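# Hook a fallen bracket from the tank onto a peg

## Task

Using the hooked rod, retrieve the newly plated bracket lying on the bottom of the emptied tank, hang it through its hole on the drip rack's unoccupied peg, then pull the rod back out of that hole. The robot itself must never make contact with any bracket, the brackets already on pegs must stay there, and nothing may end up off the table.

## Robot and tools

Robot: two arms, left_arm and right_arm, each ending in a two-finger gripper. Calibrated bases in the scene frame: left_arm at (-0.033, +0.388, 0) m, right_arm at (-0.015, -0.452, 0) m, both nearly unrotated about z. A camera stand sits on the floor behind them. A loose object may occasionally get a small shove from outside.

Scene frame: origin at table-top height, halfway between the nominal bases; +x points out over the table, +z up, left_arm lies toward +y. Arm names do not match image left/right. Reported positions (m), quaternions (wxyz) and velocities (m/s, rad/s) use this frame and may be off by a few cm, more at long reach.

Gripper geometry: fingers point along the gripper's own +z, close along its x. end_effector_position is the point between the pads; fingertips extend 17.5 mm past it. A tool block of varying shape protrudes up to 12 cm toward the gripper's -y and rotates with it.

execute_actions(actions, cameras): actions is a list of actions; each action is a table of at most 15 rows, one row per 1/30 s step; a short table repeats its last row up to step 15. Every row holds 18 numbers in [-1, 1], both arms always: left dx, dy, dz, rx, ry, rz, gripper position, force_limit, speed, then the same nine for the right. The six pose numbers are an offset, not a pose, measured from that arm's Hand target at the moment the action begins, along the Hand target's own axes; every row refers to that same start, so repeating an offset in a new action moves further. Scale: 1.0 equals 0.6 m or 180 degrees; rx, ry, rz form a single rotation vector. Six zeros means no new pose request. Gripper numbers are absolute settings: position +1 is fully open (50 mm gap), about -0.65 brings the pads together, -1 closes until stopped by an object. force_limit: -1 about 20 N per pad, 0 about 102 N, +1 about 185 N. speed: -1 is 20 mm/s, 0 is 85, +1 is 150. Both start at +1. A 0 is a real command, so to keep a gripper unchanged resend its last three numbers. Force or speed changes only apply once position changes by at least 0.01. cameras: list of names, ["all"], or []; default is all only when actions is empty. Unknown names invalidate the call.

move(target, speed, blend, stop_force, zero, blocking, cameras): target is one 18-number row or a list of up to 15 rows laid out as above; every row's pose part is an offset from the Hand targets at the move's start, not from the previous row. The gripper travels a straight path and turns the short way. speed: m/s, 0.002 to 3.6, default 0.25 (rotation up to twice that in rad/s), one value or one per target. blend: corner rounding radius in m, 0 means stop at each target. stop_force: 3 to 120 N, shared by both arms; an arm's path ends when it feels that much push against its motion, then it backs off slightly and holds, still pressing somewhat; unreliable while the gripper rotates, and finger numbers must be identical across a list. zero (only with stop_force, default true) re-zeroes before the move. blocking=false returns after 0.5 s while the move continues (not allowed with stop_force). A move lasts at most 10 s. The result adds a move: line, e.g. done (within 3 mm and 2 degrees), off_target, moving, held, fault, plus limits=paced (pose clipped) or limits=held (steps withheld). Moves do not avoid obstacles or the other arm; fast moves overshoot and stray.

wait(seconds): 0 to 3600, lets time run without new commands; a running move continues. stop(cameras): brakes the running move. zoom_image(camera, region): camera is cam_high, cam_low, cam_left_wrist or cam_right_wrist; region [x0, y0, x1, y1] in pixels from top-left, at most 504 by 504, applied to that camera's latest image. Image sizes: cam_high and cam_low 504x504, wrist cameras 672x504. zero_wrist_force(arm): subtracts the current wrist reading for left_arm or right_arm. finished_scene(scene): scene number 1 or 2; ends the scene irreversibly.

Reading results: Hand target is the last commanded pose after clipping; next offsets start from it, and the gripper may rest short of it. Velocity lines vanish when joint velocities are within noise. Tool commands shows current gripper settings. object_status: 0 moving, 1 blocked while opening, 2 blocked while closing (holding), 3 reached position or pads met. Gap in mm is about (250 - position_measured) x 0.202. Wrist force and torque are in the gripper's own axes, with a third line giving the peak since last shown; they drift and include unmodelled weight. Joint torques are total drive output, positive toward larger joint angle.

Control notes: orientation is clipped to within 32 degrees of the measured one each step. A clearance check blocks commands bringing the arms too close (fingers excepted). Avoid paths near an arm's own base, which can whip the elbow around.

What to avoid: any robot contact with a bracket, disturbing hung brackets, dropping the rod or bracket, or anything leaving the table. Faults stop an arm for 10 s: external force near 150 N (plus or minus 25), joint contact torque over limits (wrists about 21 N m, bigger joints 133), or wrist joints lagging over 0.9 degrees (others 7.5). Arms are stiff, so aiming even slightly past a firm contact can fault; approach slowly. Collisions between arms can end the scene. Heat: MOTOR HOT appears at 70 °C; at 85 °C the arm brakes for 30 to 60 s; avoid long stretched holds or pushing toward unreachable poses.

Each tool is called after "Emit:" by a JSON object that holds its "op" and its "data", one argument or row to a line.

## Session

Emit:
{"op": "execute_actions", "data": {
  "actions": []
}}

Scene clock: 0.00 s.
left_arm: end_effector_position=(+0.2711, +0.4771, +0.1256) position_measured=3 object_status=3 end_effector_quat_wxyz=(+0.453, -0.480, +0.575, +0.483) | right_arm: end_effector_position=(+0.6520, -0.0174, +0.2355) position_measured=4 object_status=3 end_effector_quat_wxyz=(-0.079, +0.963, -0.257, -0.014)
Joint positions: left_arm=[-0.935 -1.4 2.379 -1.138 -0.884 1.794] | right_arm=[3.836 -2.254 -0.919 -1.425 1.683 2.808]
Joint velocities: within noise
Joint torques (N m): no reading
Wrist force (N): no reading
Wrist torque (N m): no reading
Wrist force, peak (N): no reading
Hand target: left_arm +0.2711, +0.4771, +0.1256; +0.453, -0.480, +0.575, +0.483 | right_arm +0.6520, -0.0174, +0.2355; -0.079, +0.963, -0.257, -0.014
Tool commands: left_gripper/position=+1.0 left_gripper/force_limit=+1.0 left_gripper/speed=+1.0 right_gripper/position=+0.992157 right_gripper/force_limit=+1.0 right_gripper/speed=+1.0

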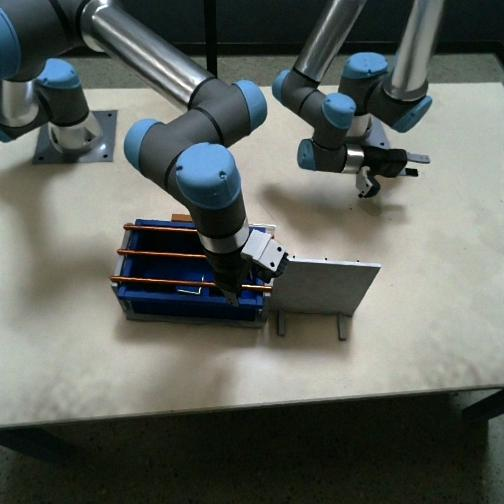

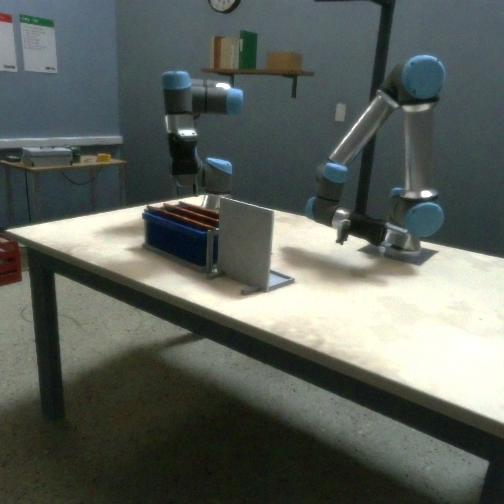

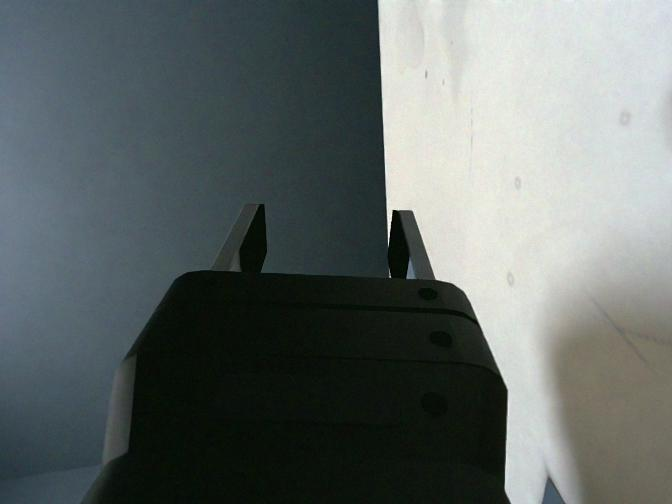

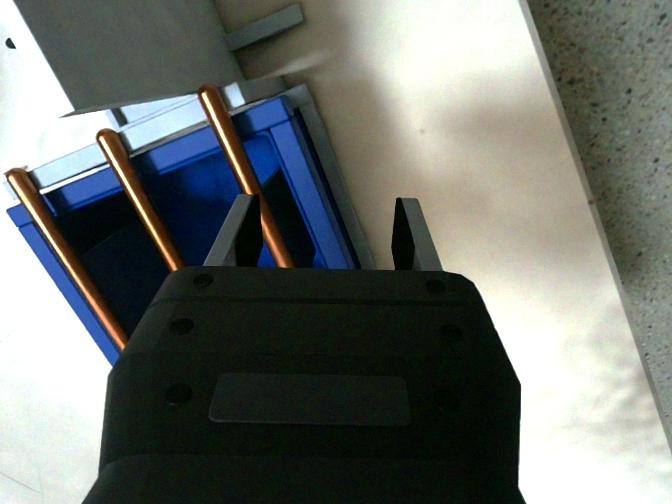

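Emit:
{"op": "zoom_image", "data": {
  "camera": "cam_high",
  "region": [90, 190, 400, 360]
}}

Emit:
{"op": "zoom_image", "data": {
  "camera": "cam_low",
  "region": [120, 170, 320, 310]
}}

Scaled by 1.626 from the camera's image (finer frame: 720x720).

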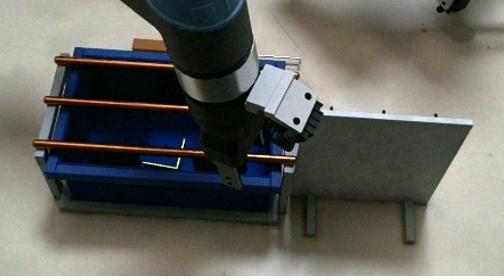

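Scaled by 2.520 from the camera's image (finer frame: 720x720).

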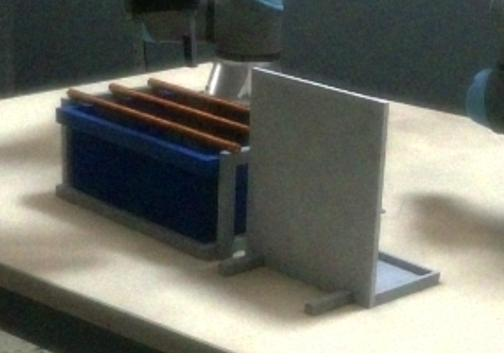

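Emit:
{"op": "move", "data": {
  "target": [0,0,0,0,0,0,1,1,1,-0.375,0.343,-0.362,0,0,0,0.992157,1,1],
  "cameras": ["all"],
  "speed": 0.4
}}

Emit:
{"op": "zoom_image", "data": {
  "camera": "cam_high",
  "region": [100, 190, 400, 360]
}}

Emit:
{"op": "zoom_image", "data": {
  "camera": "cam_right_wrist",
  "region": [0, 0, 504, 300]
}}

Scene clock: 7.10 s.
left_arm: end_effector_position=(+0.2711, +0.4771, +0.1256) position_measured=3 object_status=3 end_effector_quat_wxyz=(+0.453, -0.480, +0.575, +0.483) | right_arm: end_effector_position=(+0.3517, -0.1169, +0.4354) position_measured=4 object_status=3 end_effector_quat_wxyz=(-0.079, +0.963, -0.257, -0.014)
Joint positions: left_arm=[-0.935 -1.4 2.379 -1.138 -0.884 1.794] | right_arm=[4.097 -1.493 -1.414 -1.666 1.65 3.068]
Joint torques (N m): left_arm=[-0.15 -20.34 -13.27 1.45 0.01 -0.1] | right_arm=[-1.34 34.12 29.54 3.21 1.36 0.53]
Wrist force (N): left_arm=[-0.2 0.3 0.2] | right_arm=[0.2 0.1 0.0]
Wrist torque (N m): left_arm=[0.05 0.03 0.00] | right_arm=[0.04 -0.04 -0.04]
Wrist force, peak (N): left_arm=[-0.6 0.5 -0.2] | right_arm=[-2.3 2.6 -2.4]
Hand target: left_arm +0.2711, +0.4771, +0.1256; +0.453, -0.480, +0.575, +0.483 | right_arm +0.3516, -0.1170, +0.4355; -0.079, +0.963, -0.257, -0.014
Off the commanded pose: left_arm 0.000 m, 0 deg | right_arm 0.000 m, 0 deg.
move: done

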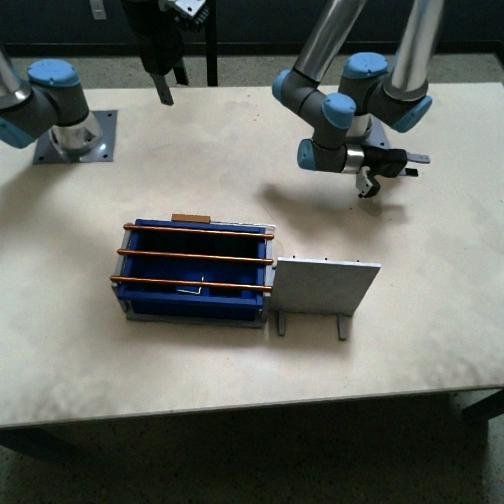

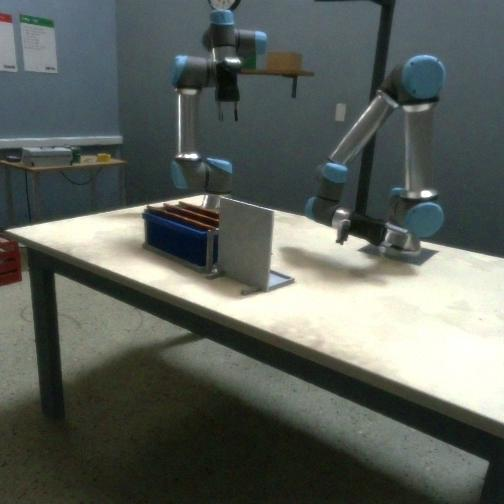

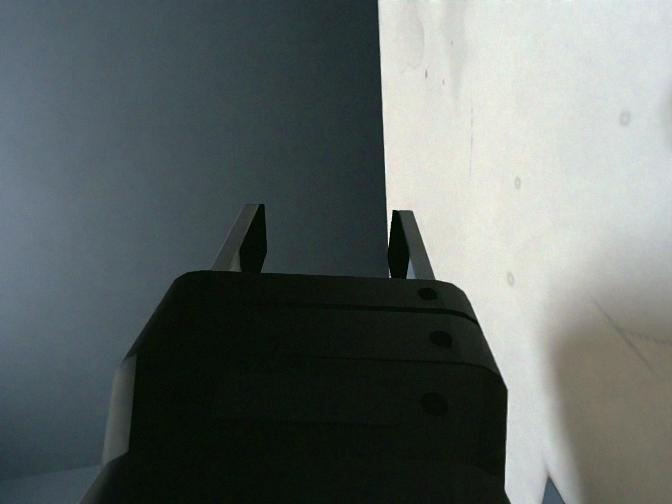

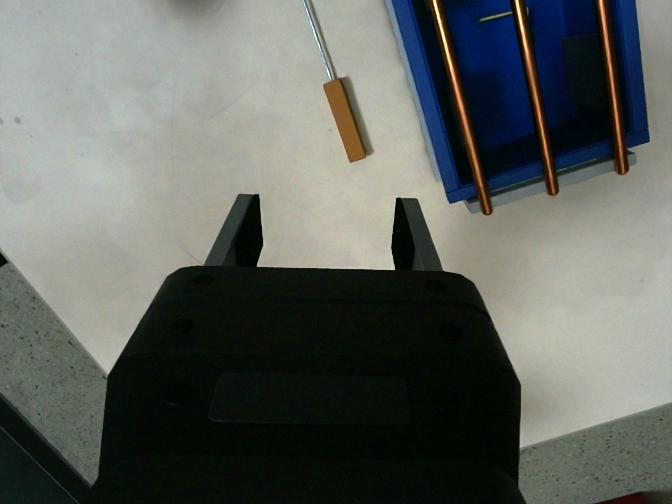

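Scaled by 1.680 from the camera's image (finer frame: 720x720).

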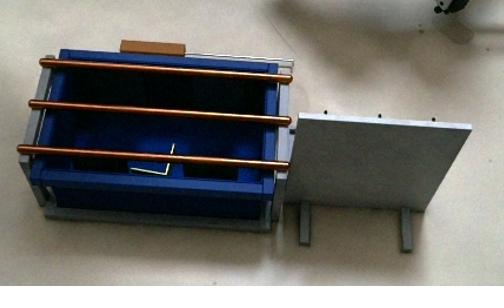

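Scaled by 1.000.

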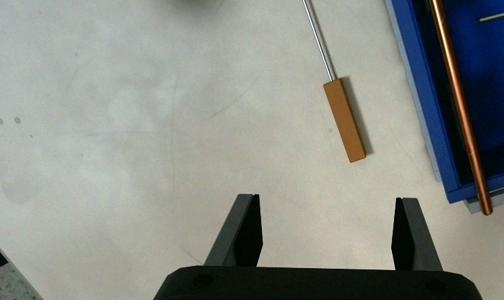

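Emit:
{"op": "move", "data": {
  "target": [-0.074,0.015,-0.48,0.492,-0.06,0.061,1,1,1,0.098,0.01,0.22,0.012,0.068,0.831,0.992157,1,1],
  "cameras": ["all"],
  "speed": 0.6
}}

Scene clock: 17.50 s.
left_arm: end_effector_position=(+0.2590, +0.3105, +0.1730) position_measured=3 object_status=3 end_effector_quat_wxyz=(+0.622, -0.170, +0.729, +0.227) | right_arm: end_effector_position=(+0.3841, -0.1256, +0.3474) position_measured=4 object_status=3 end_effector_quat_wxyz=(+0.036, -0.440, +0.897, +0.006)
Joint positions: left_arm=[-1.843 -1.834 2.593 -0.92 -0.86 1.798] | right_arm=[4.086 -1.539 -1.573 -1.532 1.548 4.759]
Joint torques (N m): left_arm=[-3.97 5.12 -27.51 -0.57 -1.77 0.76] | right_arm=[13.58 38.68 29.47 0.07 1.05 1.92]
Wrist force (N): left_arm=[-0.2 0.3 0.0] | right_arm=[0.3 0.4 0.5]
Wrist torque (N m): left_arm=[0.14 0.03 0.05] | right_arm=[0.09 -0.05 0.00]
Wrist force, peak (N): left_arm=[0.0 -0.7 -3.8] | right_arm=[0.2 0.0 1.6]
Hand target: left_arm +0.2590, +0.3105, +0.1730; +0.622, -0.170, +0.729, +0.227 (not the last commanded pose) | right_arm +0.3840, -0.1256, +0.3474; +0.036, -0.440, +0.897, +0.006 (not the last commanded pose)
Off the commanded pose: left_arm 0.118 m, 36 deg | right_arm 0.050 m, 52 deg.
move: held (left_arm; a check stopped the path), off_target (right_arm; braked when a check withheld steps of left_arm); limits=held
pose unreachable (left arm): on one or more control steps of this call, first in action 0 (counted from 0), this arm could not follow its commanded pose, so it was not sent that pose on those steps. It may still have moved: this result reports where it is.
cause: moving toward the commanded pose would bring two parts of the arm too close to each other (its gripper and another part of the arm, with joints 3 (elbow) to 6 (wrist 3) between them, 4 mm apart when it was first held).

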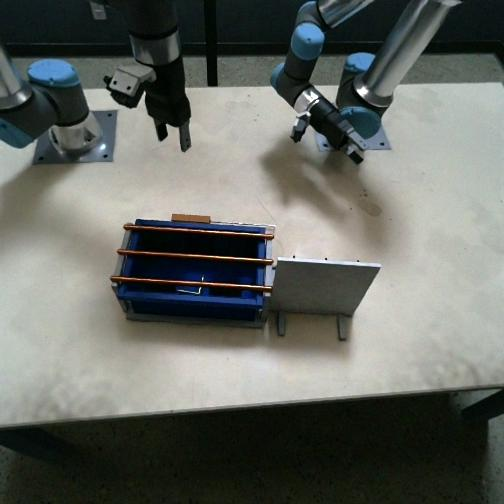

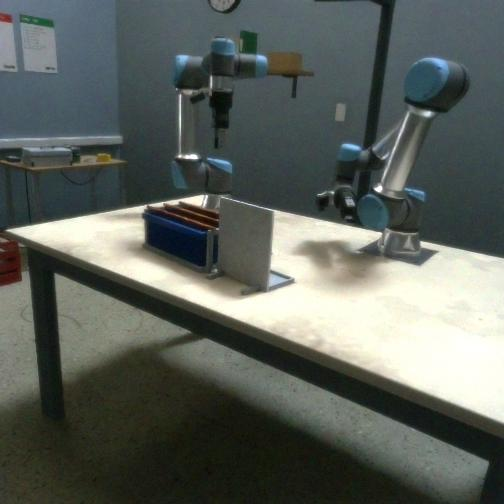

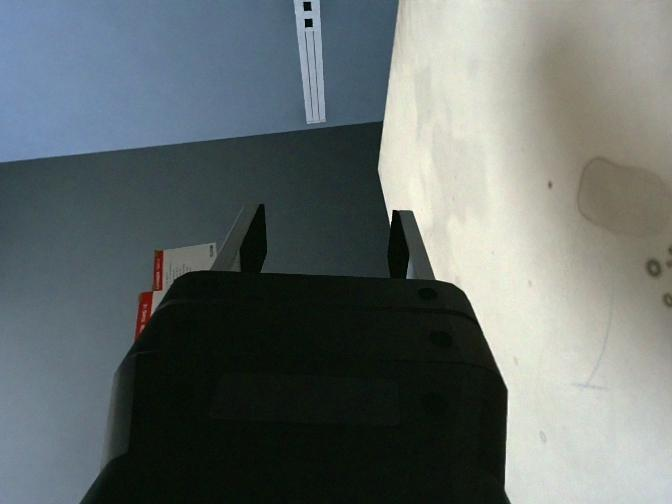

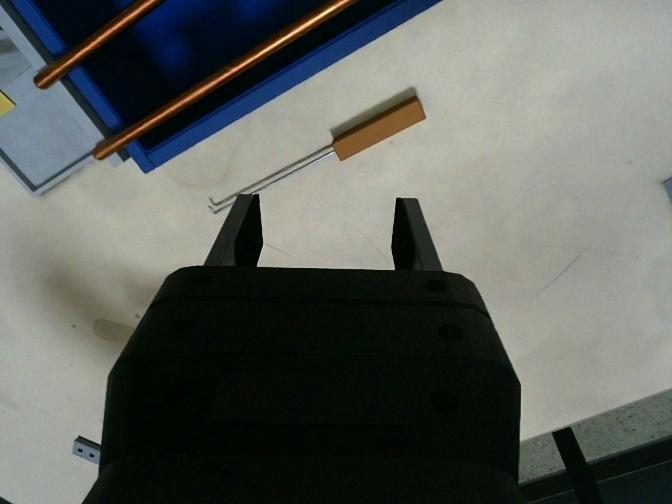

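Emit:
{"op": "move", "data": {
  "target": [-0.298,-0.23,0.036,-0.010,0.287,-0.424,1,1,1,0,-0.022,0.146,0.004,0.024,0.291,0.992157,1,1],
  "cameras": ["all"],
  "speed": 0.6
}}

Emit:
{"op": "zoom_image", "data": {
  "camera": "cam_left_wrist",
  "region": [150, 0, 650, 280]
}}

Emit:
{"op": "zoom_image", "data": {
  "camera": "cam_right_wrist",
  "region": [100, 0, 600, 280]
}}

Scene clock: 28.27 s.
left_arm: end_effector_position=(+0.3802, +0.2003, +0.3300) position_measured=3 object_status=3 end_effector_quat_wxyz=(-0.271, +0.654, -0.652, +0.272) | right_arm: end_effector_position=(+0.3996, -0.1299, +0.2603) position_measured=4 object_status=3 end_effector_quat_wxyz=(-0.001, +0.001, +1.000, +0.000)
Joint positions: left_arm=[-1.15 -2.103 2.24 -2.098 -0.868 2.133] | right_arm=[4.043 -1.621 -1.693 -1.399 1.572 5.632]
Joint torques (N m): left_arm=[3.53 -13.41 -18.36 -6.19 0.83 -2.19] | right_arm=[13.54 42.57 28.55 0.03 -1.77 1.95]
Wrist force (N): left_arm=[-3.5 4.6 3.4] | right_arm=[0.1 0.1 0.0]
Wrist torque (N m): left_arm=[0.65 0.46 0.17] | right_arm=[0.05 -0.02 -0.02]
Wrist force, peak (N): left_arm=[-3.5 4.6 3.4] | right_arm=[0.3 0.4 0.9]
Hand target: left_arm +0.3802, +0.2003, +0.3300; -0.270, +0.654, -0.652, +0.272 | right_arm +0.3996, -0.1299, +0.2603; -0.001, +0.001, +1.000, +0.000
Off the commanded pose: left_arm 0.000 m, 0 deg | right_arm 0.000 m, 0 deg.
move: done

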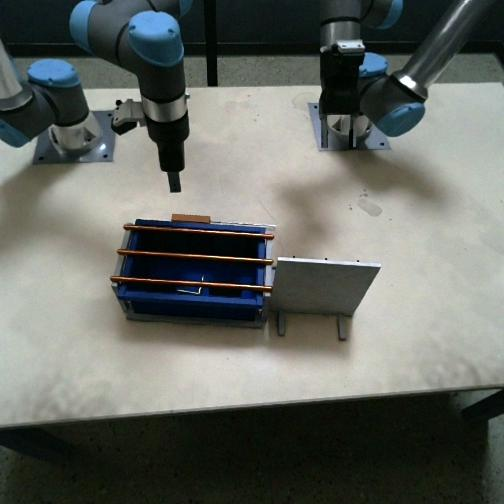

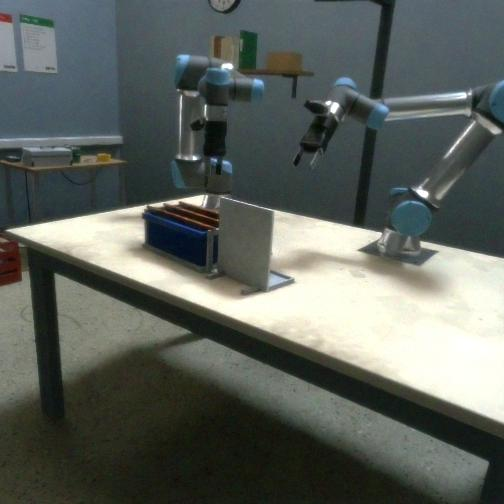

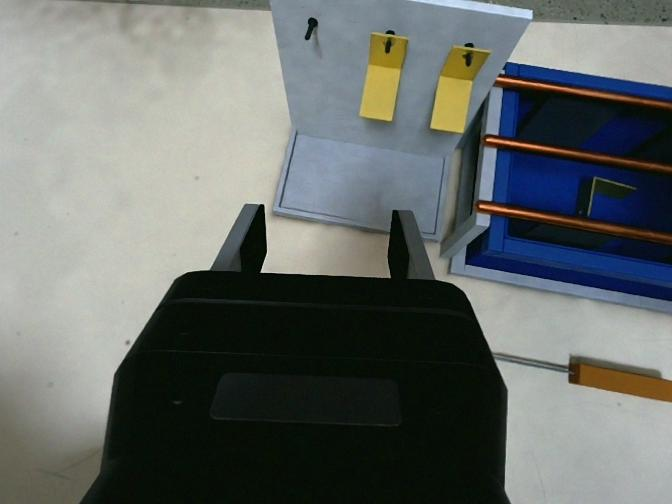

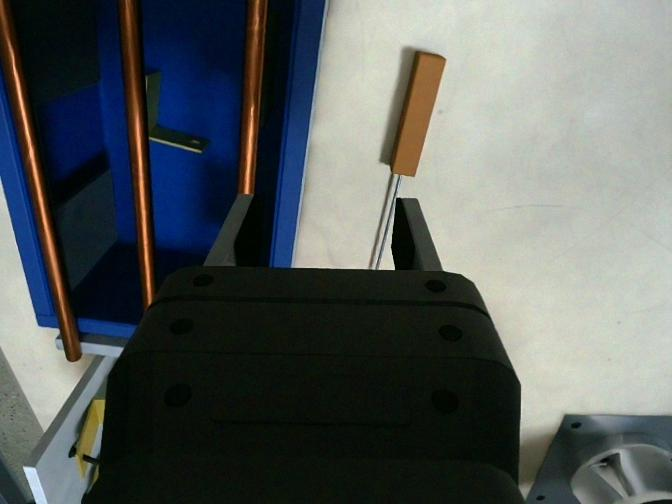

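Scaled by 1.008 from the camera's image (finer frame: 960x720).

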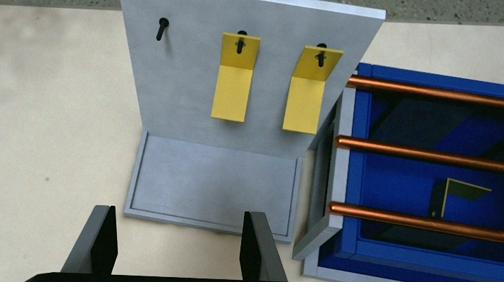

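Scaled by 1.008 from the camera's image (finer frame: 960x720).

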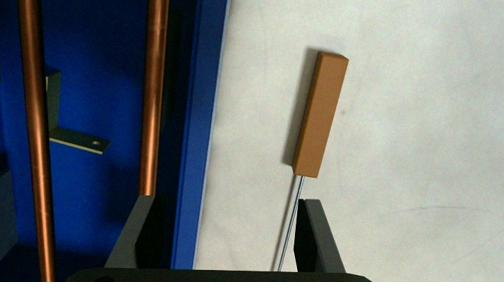

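Emit:
{"op": "zoom_image", "data": {
  "camera": "cam_right_wrist",
  "region": [100, 40, 260, 180]
}}

Emit:
{"op": "zoom_image", "data": {
  "camera": "cam_left_wrist",
  "region": [540, 140, 672, 250]
}}

Emit:
{"op": "zoom_image", "data": {
  "camera": "cam_high",
  "region": [150, 240, 250, 320]
}}

Emit:
{"op": "zoom_image", "data": {
  "camera": "cam_left_wrist",
  "region": [280, 0, 500, 140]
}}

Scaled by 3.150 from the camera's image (finer frame: 960x720).

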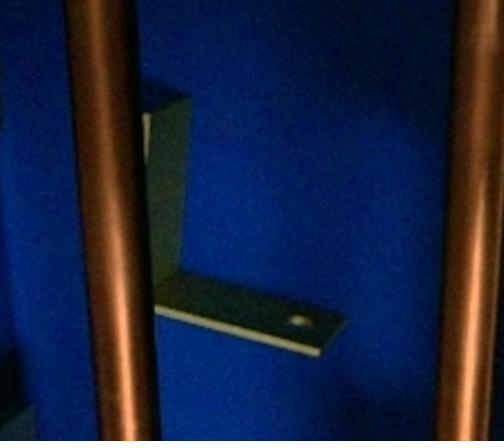

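Scaled by 3.818 from the camera's image (finer frame: 960x720).

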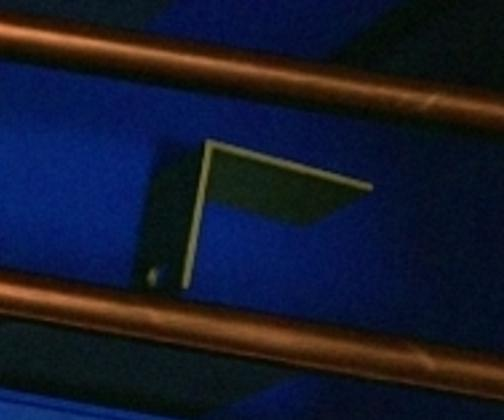

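Scaled by 5.040 from the camera's image (finer frame: 720x720).

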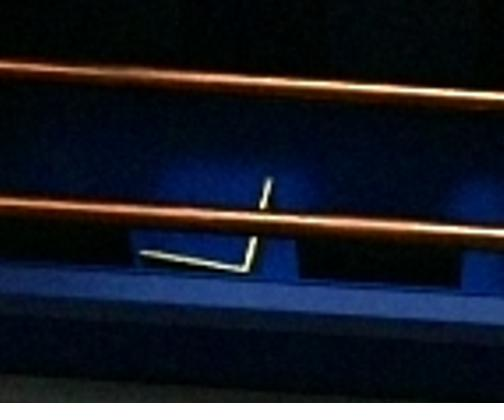

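Scaled by 2.291 from the camera's image (finer frame: 960x720).

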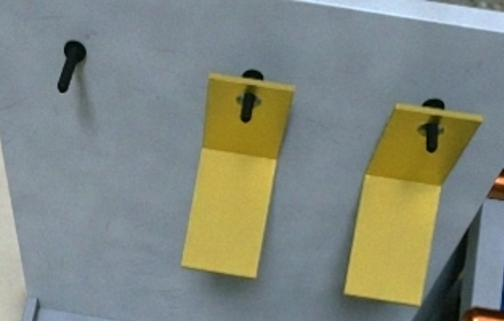

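Emit:
{"op": "move", "data": {
  "target": [0,0.25,-0.167,0,0,0,1,1,1,0.083,-0.067,0.167,0,0,0,0.992157,1,1],
  "cameras": ["cam_left_wrist","cam_right_wrist","cam_high"],
  "speed": 0.6
}}

Emit:
{"op": "zoom_image", "data": {
  "camera": "cam_left_wrist",
  "region": [350, 100, 672, 340]
}}

Scene clock: 41.57 s.
left_arm: end_effector_position=(+0.2034, +0.2001, +0.2944) position_measured=3 object_status=3 end_effector_quat_wxyz=(-0.270, +0.654, -0.652, +0.272) end_effector_velocity=(+0.000, +0.000, +0.000) end_effector_angular_velocity=(-0.001, -0.002, +0.002) | right_arm: end_effector_position=(+0.3495, -0.1699, +0.1602) position_measured=4 object_status=3 end_effector_quat_wxyz=(-0.001, +0.001, +1.000, +0.000)
Joint positions: left_arm=[-2.046 -2.46 2.232 -0.914 -0.889 0.938] | right_arm=[4.078 -1.54 -2.044 -1.129 1.572 5.667]
Joint velocities: left_arm=[-0.002 0 0 0.003 0.001 -0.006] | right_arm=[within noise]
Joint torques (N m): left_arm=[-7.92 13.99 -37.19 0.15 -0.99 -2.15] | right_arm=[-13.47 11.25 15.3 5.21 -1.33 -1.74]
Wrist force (N): left_arm=[-3.1 4.1 2.9] | right_arm=[0.1 0.2 0.5]
Wrist torque (N m): left_arm=[0.62 0.45 0.33] | right_arm=[0.08 -0.05 -0.02]
Wrist force, peak (N): left_arm=[-3.6 4.7 3.6] | right_arm=[1.4 -0.8 2.7]
Hand target: left_arm +0.2034, +0.2001, +0.2944; -0.270, +0.654, -0.652, +0.272 | right_arm +0.3495, -0.1699, +0.1602; -0.001, +0.001, +1.000, +0.000
Off the commanded pose: left_arm 0.000 m, 0 deg | right_arm 0.000 m, 0 deg.
move: done
Images, in order (width x height): cam_high 504x504, cam_left_wrist 672x504, cam_right_wrist 672x504.

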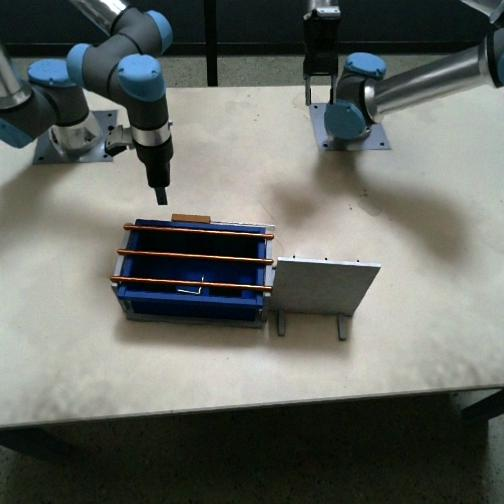

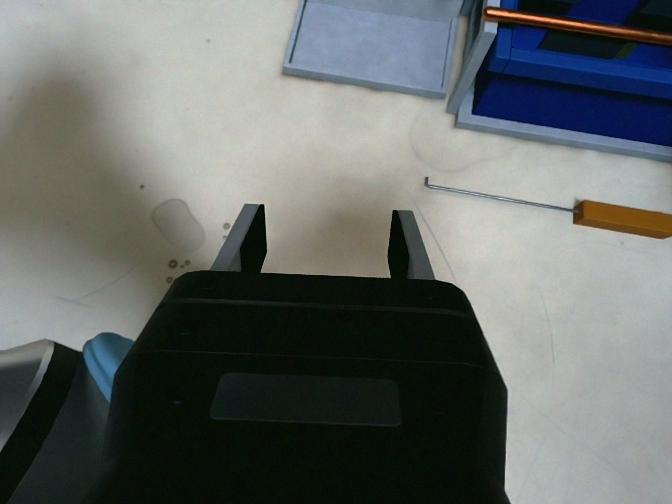

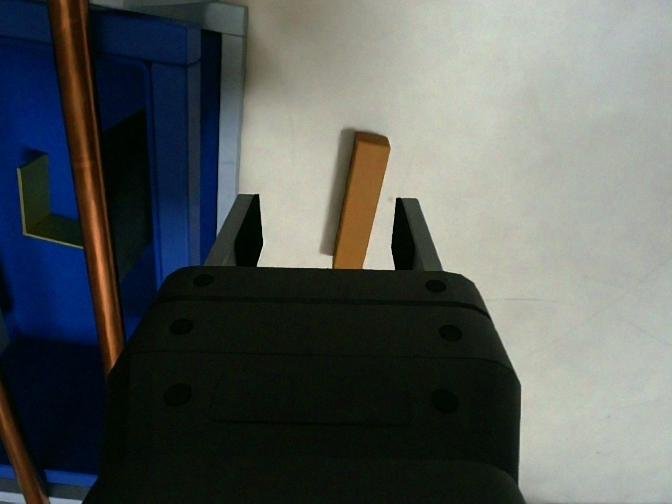

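Scaled by 1.565 from the camera's image (finer frame: 960x720).

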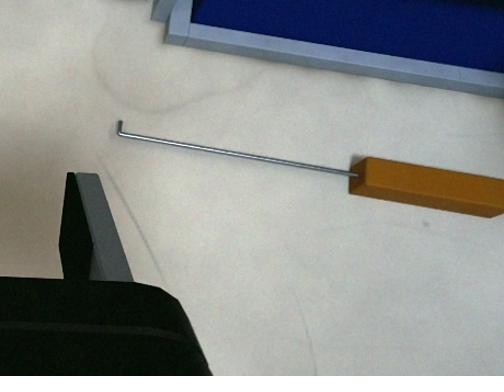

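Emit:
{"op": "zoom_image", "data": {
  "camera": "cam_high",
  "region": [160, 200, 290, 260]
}}

Emit:
{"op": "zoom_image", "data": {
  "camera": "cam_left_wrist",
  "region": [410, 165, 470, 205]
}}

Scaled by 3.877 from the camera's image (finer frame: 720x720).

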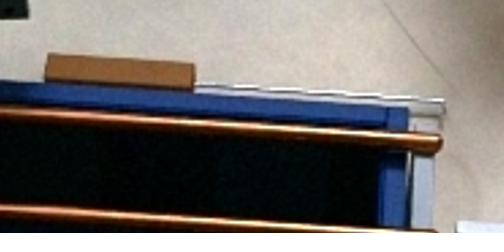

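Scaled by 8.400 from the camera's image (finer frame: 960x720).

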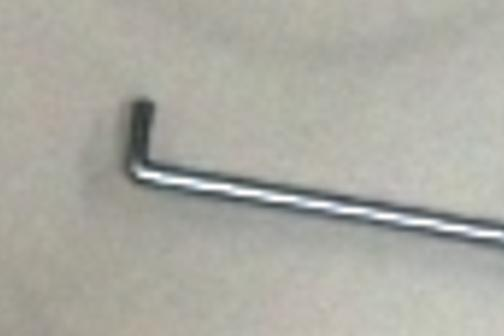

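Emit:
{"op": "move", "data": {
  "target": [0.517,0.065,0.345,-0.186,0.212,0.514,1,1,1,0.167,-0.55,-0.317,0,0,0,0.992157,1,1],
  "cameras": ["cam_left_wrist","cam_high"],
  "speed": 0.6
}}

Scene clock: 60.00 s.
left_arm: end_effector_position=(+0.3228, -0.1105, +0.1216) position_measured=3 object_status=3 end_effector_quat_wxyz=(+0.001, +0.070, +0.998, +0.001) | right_arm: end_effector_position=(+0.2487, -0.4996, +0.3505) position_measured=4 object_status=3 end_effector_quat_wxyz=(-0.001, +0.001, +1.000, +0.000)
Joint positions: left_arm=[-1.17 -1.21 1.686 -2.045 -1.569 3.681] | right_arm=[3.467 -0.953 -1.929 -1.832 1.572 5.055]
Joint torques (N m): left_arm=[-7.06 -31.24 -33.92 -1.59 1.53 1.98] | right_arm=[-6.48 2.48 24.71 5.31 -1.81 -1.78]
Wrist force (N): left_arm=[-3.3 2.1 1.9] | right_arm=[-0.1 0.4 0.6]
Wrist torque (N m): left_arm=[0.26 0.36 0.08] | right_arm=[0.08 -0.01 0.08]
Wrist force, peak (N): left_arm=[-4.4 4.2 2.0] | right_arm=[-0.3 2.0 1.5]
Hand target: left_arm +0.3228, -0.1105, +0.1216; +0.001, +0.070, +0.998, +0.001 | right_arm +0.2487, -0.4997, +0.3505; -0.001, +0.001, +1.000, +0.000
Off the commanded pose: left_arm 0.000 m, 0 deg | right_arm 0.000 m, 0 deg.
move: done
Images, in order (width x height): cam_high 504x504, cam_left_wrist 672x504.

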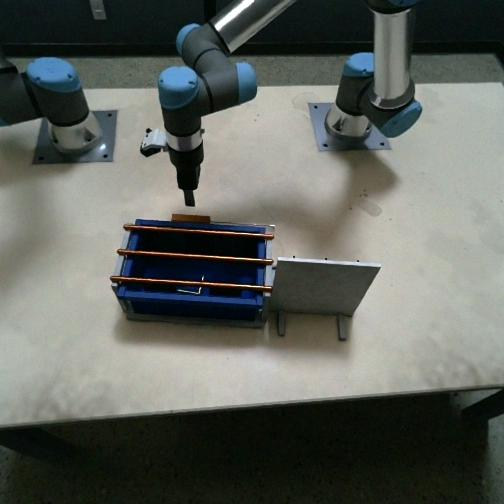

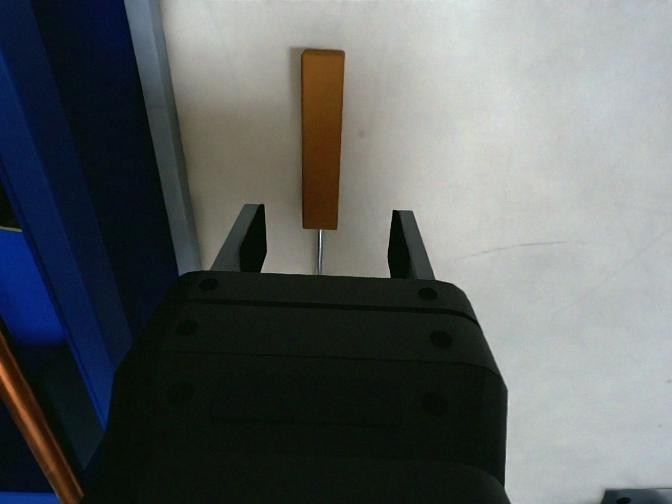

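Emit:
{"op": "move", "data": {
  "target": [0,0,0.169,0,0,0,1,1,1,0,0,0,0,0,0,0.992157,1,1],
  "speed": 0.12,
  "stop_force": 10,
  "cameras": ["cam_left_wrist"]
}}

Emit:
{"op": "execute_actions", "data": {
  "actions": [
    [[0,0,0,0,0,0,-1,-0.7,-0.5,0,0,0,0,0,0,0.992157,1,1]],
    [[0,0,0,0,0,0,-1,-0.7,-0.5,0,0,0,0,0,0,0.992157,1,1]]
  ]
}}

Scene clock: 63.67 s.
left_arm: end_effector_position=(+0.3229, -0.1103, +0.0195) position_measured=3 object_status=3 end_effector_quat_wxyz=(+0.001, +0.070, +0.998, +0.001) | right_arm: end_effector_position=(+0.2487, -0.4997, +0.3505) position_measured=4 object_status=3 end_effector_quat_wxyz=(-0.001, +0.001, +1.000, +0.000)
Joint positions: left_arm=[-1.17 -1.074 1.79 -2.286 -1.569 3.681] | right_arm=[3.467 -0.953 -1.929 -1.832 1.572 5.055]
Joint torques (N m): left_arm=[-4.05 -42.31 -12.06 1.15 0.9 1.33] | right_arm=[-11.7 10.59 27.42 0.47 -1.71 -1]
Wrist force (N): left_arm=[-5.5 -0.3 -14.0] | right_arm=[-0.2 0.1 0.5]
Wrist torque (N m): left_arm=[0.35 0.84 0.03] | right_arm=[0.03 0.01 0.07]
Wrist force, peak (N): left_arm=[-2.9 6.8 -30.1] | right_arm=[-0.6 0.1 0.8]
Hand target: left_arm +0.3229, -0.1103, +0.0195; +0.001, +0.070, +0.998, +0.001 (not the last commanded pose) | right_arm +0.2487, -0.4997, +0.3505; -0.001, +0.001, +1.000, +0.000
Off the commanded pose: left_arm 0.001 m, 0 deg | right_arm 0.000 m, 0 deg.
move: contact (left_arm)

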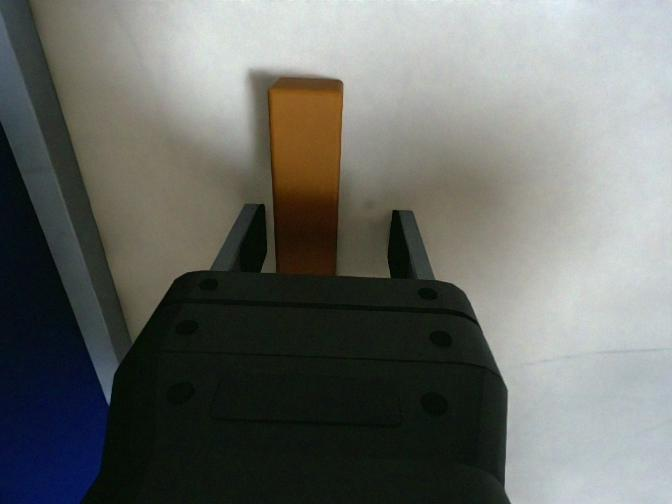

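Scene clock: 64.87 s.
left_arm: end_effector_position=(+0.3229, -0.1103, +0.0195) position_measured=143 object_status=2 end_effector_quat_wxyz=(+0.001, +0.070, +0.998, +0.001) | right_arm: end_effector_position=(+0.2487, -0.4997, +0.3505) position_measured=4 object_status=3 end_effector_quat_wxyz=(-0.001, +0.001, +1.000, +0.000)
Joint positions: left_arm=[-1.17 -1.074 1.79 -2.286 -1.569 3.681] | right_arm=[3.467 -0.953 -1.929 -1.832 1.572 5.055]
Joint torques (N m): left_arm=[-4.07 -40.25 -10.86 -2.73 0.87 0.33] | right_arm=[-8.15 10.38 27.47 0.72 -1.86 -0.32]
Wrist force (N): left_arm=[-3.3 1.2 -13.8] | right_arm=[-0.1 0.2 0.5]
Wrist torque (N m): left_arm=[0.31 0.29 0.13] | right_arm=[0.05 -0.01 0.07]
Wrist force, peak (N): left_arm=[-2.7 1.7 -16.0] | right_arm=[-0.3 0.3 1.1]
Hand target: left_arm +0.3229, -0.1103, +0.0195; +0.001, +0.070, +0.998, +0.001 | right_arm +0.2487, -0.4997, +0.3505; -0.001, +0.001, +1.000, +0.000
Off the commanded pose: left_arm 0.000 m, 0 deg | right_arm 0.000 m, 0 deg.

Emit:
{"op": "move", "data": {
  "target": [
    [0,0,-0.55,0,0,0,-1,-0.7,-0.5,0,0,0,0,0,0,0.992157,1,1],
    [-0.122,0.096,-0.622,0.474,-0.420,-0.311,-1,-0.7,-0.5,-0.467,0.467,0.167,-0.067,0,0,0.992157,1,1]
  ],
  "speed": 0.4,
  "blend": [0.03, 0],
  "cameras": ["all"]
}}

Scene clock: 88.50 s.
left_arm: end_effector_position=(+0.4029, -0.0639, +0.3929) position_measured=143 object_status=2 end_effector_quat_wxyz=(+0.490, -0.362, +0.473, -0.637) end_effector_velocity=(+0.000, +0.000, +0.001) end_effector_angular_velocity=(-0.005, -0.003, +0.000) | right_arm: end_effector_position=(+0.5294, -0.2201, +0.2499) position_measured=4 object_status=3 end_effector_quat_wxyz=(-0.001, +0.001, +0.994, +0.105)
Joint positions: left_arm=[-1.412 -1.046 1.889 -4.626 -0.508 3.723] | right_arm=[3.677 -1.749 -1.62 -1.233 1.751 5.275]
Joint velocities: left_arm=[0.001 0 -0.003 -0.005 -0.002 0.004] | right_arm=[within noise]
Joint torques (N m): left_arm=[-6.4 -32.51 -24.28 -1.13 -1.09 1.98] | right_arm=[-12.13 40.5 23.98 0.08 -1.74 -1.64]
Wrist force (N): left_arm=[-3.9 7.6 2.5] | right_arm=[0.2 -0.2 0.5]
Wrist torque (N m): left_arm=[1.07 0.74 0.31] | right_arm=[0.04 -0.07 0.06]
Wrist force, peak (N): left_arm=[-3.1 1.1 -14.2] | right_arm=[-0.8 1.0 1.3]
Hand target: left_arm +0.4029, -0.0640, +0.3929; +0.490, -0.362, +0.473, -0.637 | right_arm +0.5295, -0.2202, +0.2499; -0.001, +0.001, +0.994, +0.105
Off the commanded pose: left_arm 0.000 m, 0 deg | right_arm 0.000 m, 0 deg.
move: done

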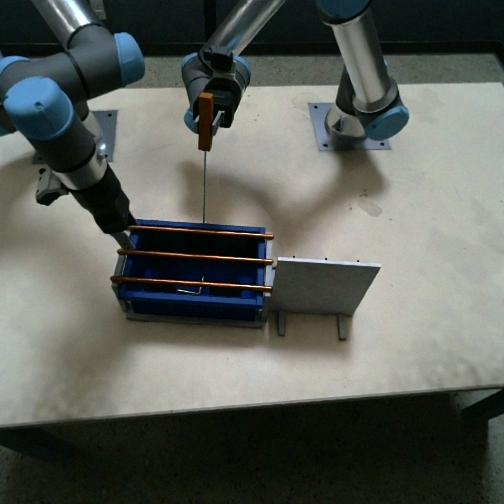

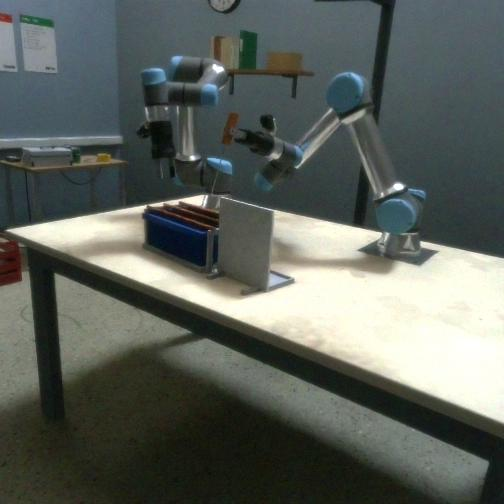

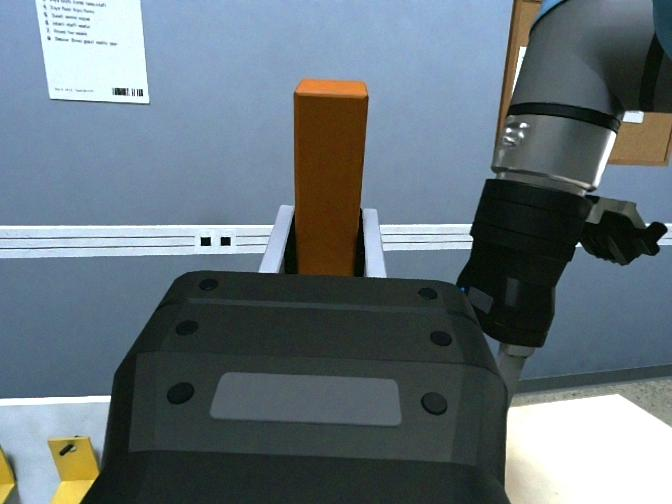

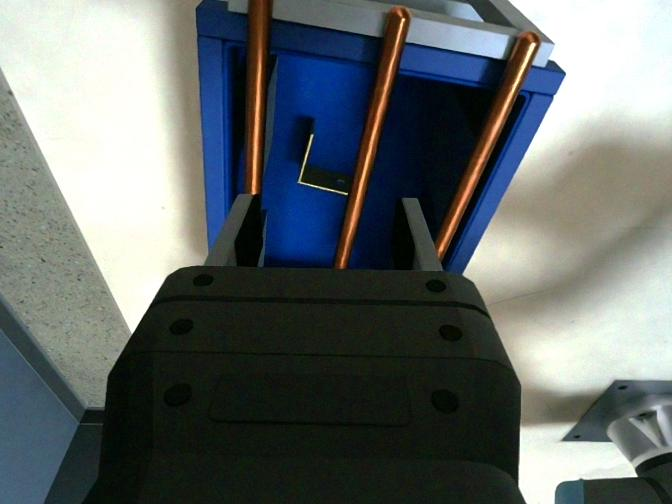

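Emit:
{"op": "move", "data": {
  "target": [0.0108,0.24,0.0161,0,0,0,-1,-0.7,-0.5,0,0,0,0,0,0,0.992157,1,1],
  "speed": 0.12,
  "stop_force": 10,
  "cameras": ["cam_high","cam_right_wrist"]
}}

Emit:
{"op": "zoom_image", "data": {
  "camera": "cam_right_wrist",
  "region": [250, 80, 430, 260]
}}

Emit:
{"op": "zoom_image", "data": {
  "camera": "cam_high",
  "region": [150, 200, 270, 320]
}}

Scene clock: 97.03 s.
left_arm: end_effector_position=(+0.4508, -0.0831, +0.2579) position_measured=143 object_status=2 end_effector_quat_wxyz=(+0.490, -0.362, +0.473, -0.637) | right_arm: end_effector_position=(+0.5295, -0.2202, +0.2499) position_measured=4 object_status=3 end_effector_quat_wxyz=(-0.001, +0.001, +0.994, +0.105)
Joint positions: left_arm=[-1.313 -0.717 1.788 -4.764 -0.59 3.617] | right_arm=[3.677 -1.749 -1.62 -1.233 1.751 5.275]
Joint torques (N m): left_arm=[-7 -37.37 -1.86 0.84 1.08 1.78] | right_arm=[-13.73 46.93 28.59 0.29 -1.69 -1.59]
Wrist force (N): left_arm=[-4.1 7.1 2.4] | right_arm=[0.2 0.0 0.4]
Wrist torque (N m): left_arm=[0.95 0.76 0.44] | right_arm=[0.07 -0.07 0.06]
Wrist force, peak (N): left_arm=[-4.0 8.5 2.5] | right_arm=[0.6 0.0 0.7]
Hand target: left_arm +0.4508, -0.0831, +0.2579; +0.490, -0.362, +0.473, -0.637 | right_arm +0.5295, -0.2202, +0.2499; -0.001, +0.001, +0.994, +0.105
Off the commanded pose: left_arm 0.000 m, 0 deg | right_arm 0.000 m, 0 deg.
move: done

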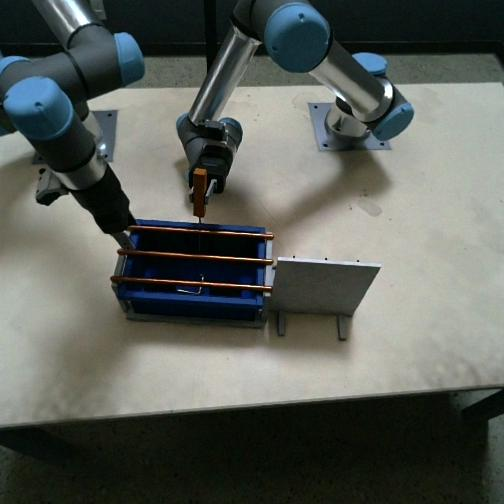

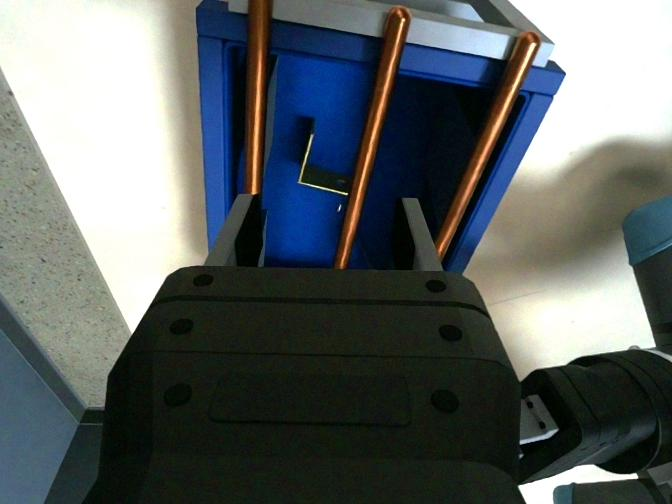

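Scaled by 2.800 from the camera's image (finer frame: 960x720).

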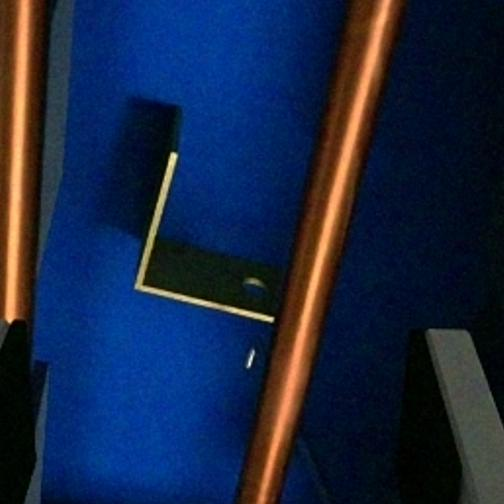

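Scaled by 4.200 from the camera's image (finer frame: 720x720).

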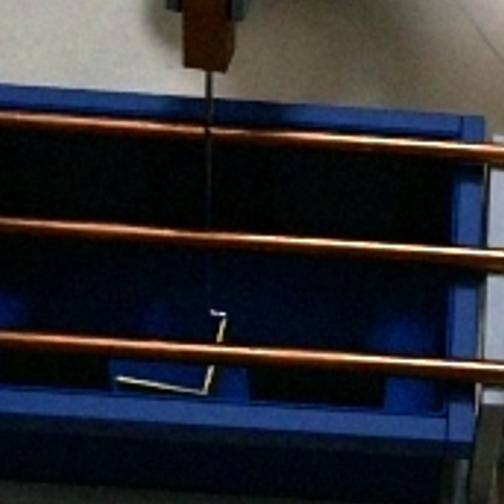

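Emit:
{"op": "move", "data": {
  "target": [
    [0.032,0,0,0,0,0,-1,-0.7,-0.5,0,0,0,0,0,0,0.992157,1,1],
    [0.032,0.032,-0.0098,0,0,0,-1,-0.7,-0.5,0,0,0,0,0,0,0.992157,1,1]
  ],
  "speed": 0.08,
  "stop_force": 5,
  "cameras": ["cam_high","cam_right_wrist"]
}}

Emit:
{"op": "zoom_image", "data": {
  "camera": "cam_right_wrist",
  "region": [290, 130, 380, 220]
}}

Emit:
{"op": "zoom_image", "data": {
  "camera": "cam_high",
  "region": [170, 250, 230, 310]
}}

Scene clock: 103.03 s.
left_arm: end_effector_position=(+0.4458, -0.1016, +0.2378) position_measured=143 object_status=2 end_effector_quat_wxyz=(+0.490, -0.362, +0.473, -0.637) | right_arm: end_effector_position=(+0.5295, -0.2202, +0.2499) position_measured=4 object_status=3 end_effector_quat_wxyz=(-0.001, +0.001, +0.994, +0.105)
Joint positions: left_arm=[-1.333 -0.659 1.731 -4.781 -0.573 3.636] | right_arm=[3.677 -1.749 -1.62 -1.233 1.751 5.275]
Joint torques (N m): left_arm=[6.02 -48.93 -1.8 0.94 -3.19 1.81] | right_arm=[-13.79 48.47 29.1 0.18 -1.9 -1.63]
Wrist force (N): left_arm=[-3.7 7.0 2.4] | right_arm=[0.4 -0.1 0.4]
Wrist torque (N m): left_arm=[1.03 0.70 0.32] | right_arm=[0.07 -0.08 0.06]
Wrist force, peak (N): left_arm=[-4.9 8.2 1.7] | right_arm=[0.3 0.3 0.8]
Hand target: left_arm +0.4458, -0.1016, +0.2378; +0.490, -0.362, +0.473, -0.637 | right_arm +0.5295, -0.2202, +0.2499; -0.001, +0.001, +0.994, +0.105
Off the commanded pose: left_arm 0.000 m, 0 deg | right_arm 0.000 m, 0 deg.
move: done

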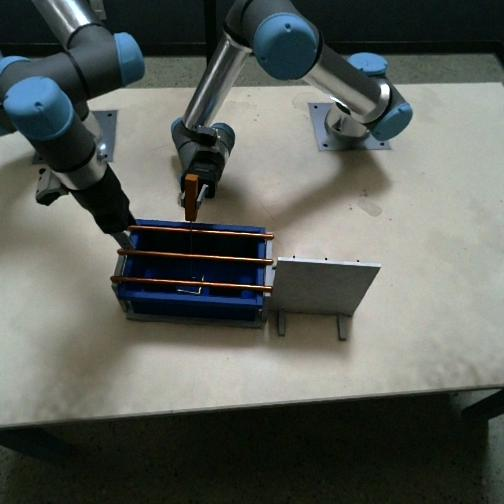

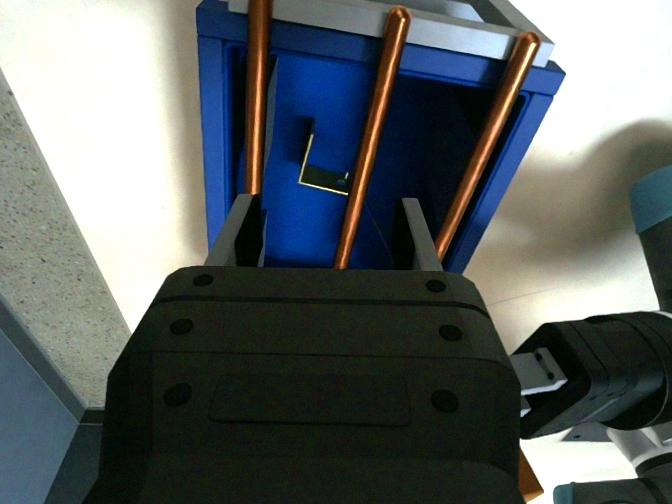

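Scaled by 5.600 from the camera's image (finer frame: 960x720).

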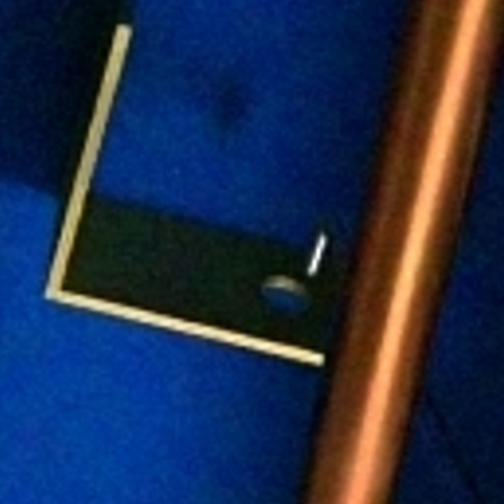

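Scaled by 8.400 from the camera's image (finer frame: 720x720).

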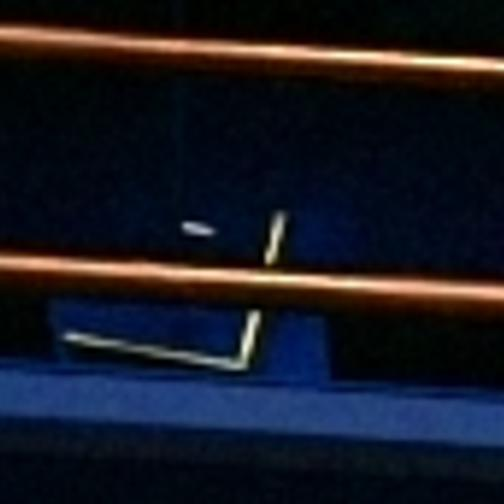

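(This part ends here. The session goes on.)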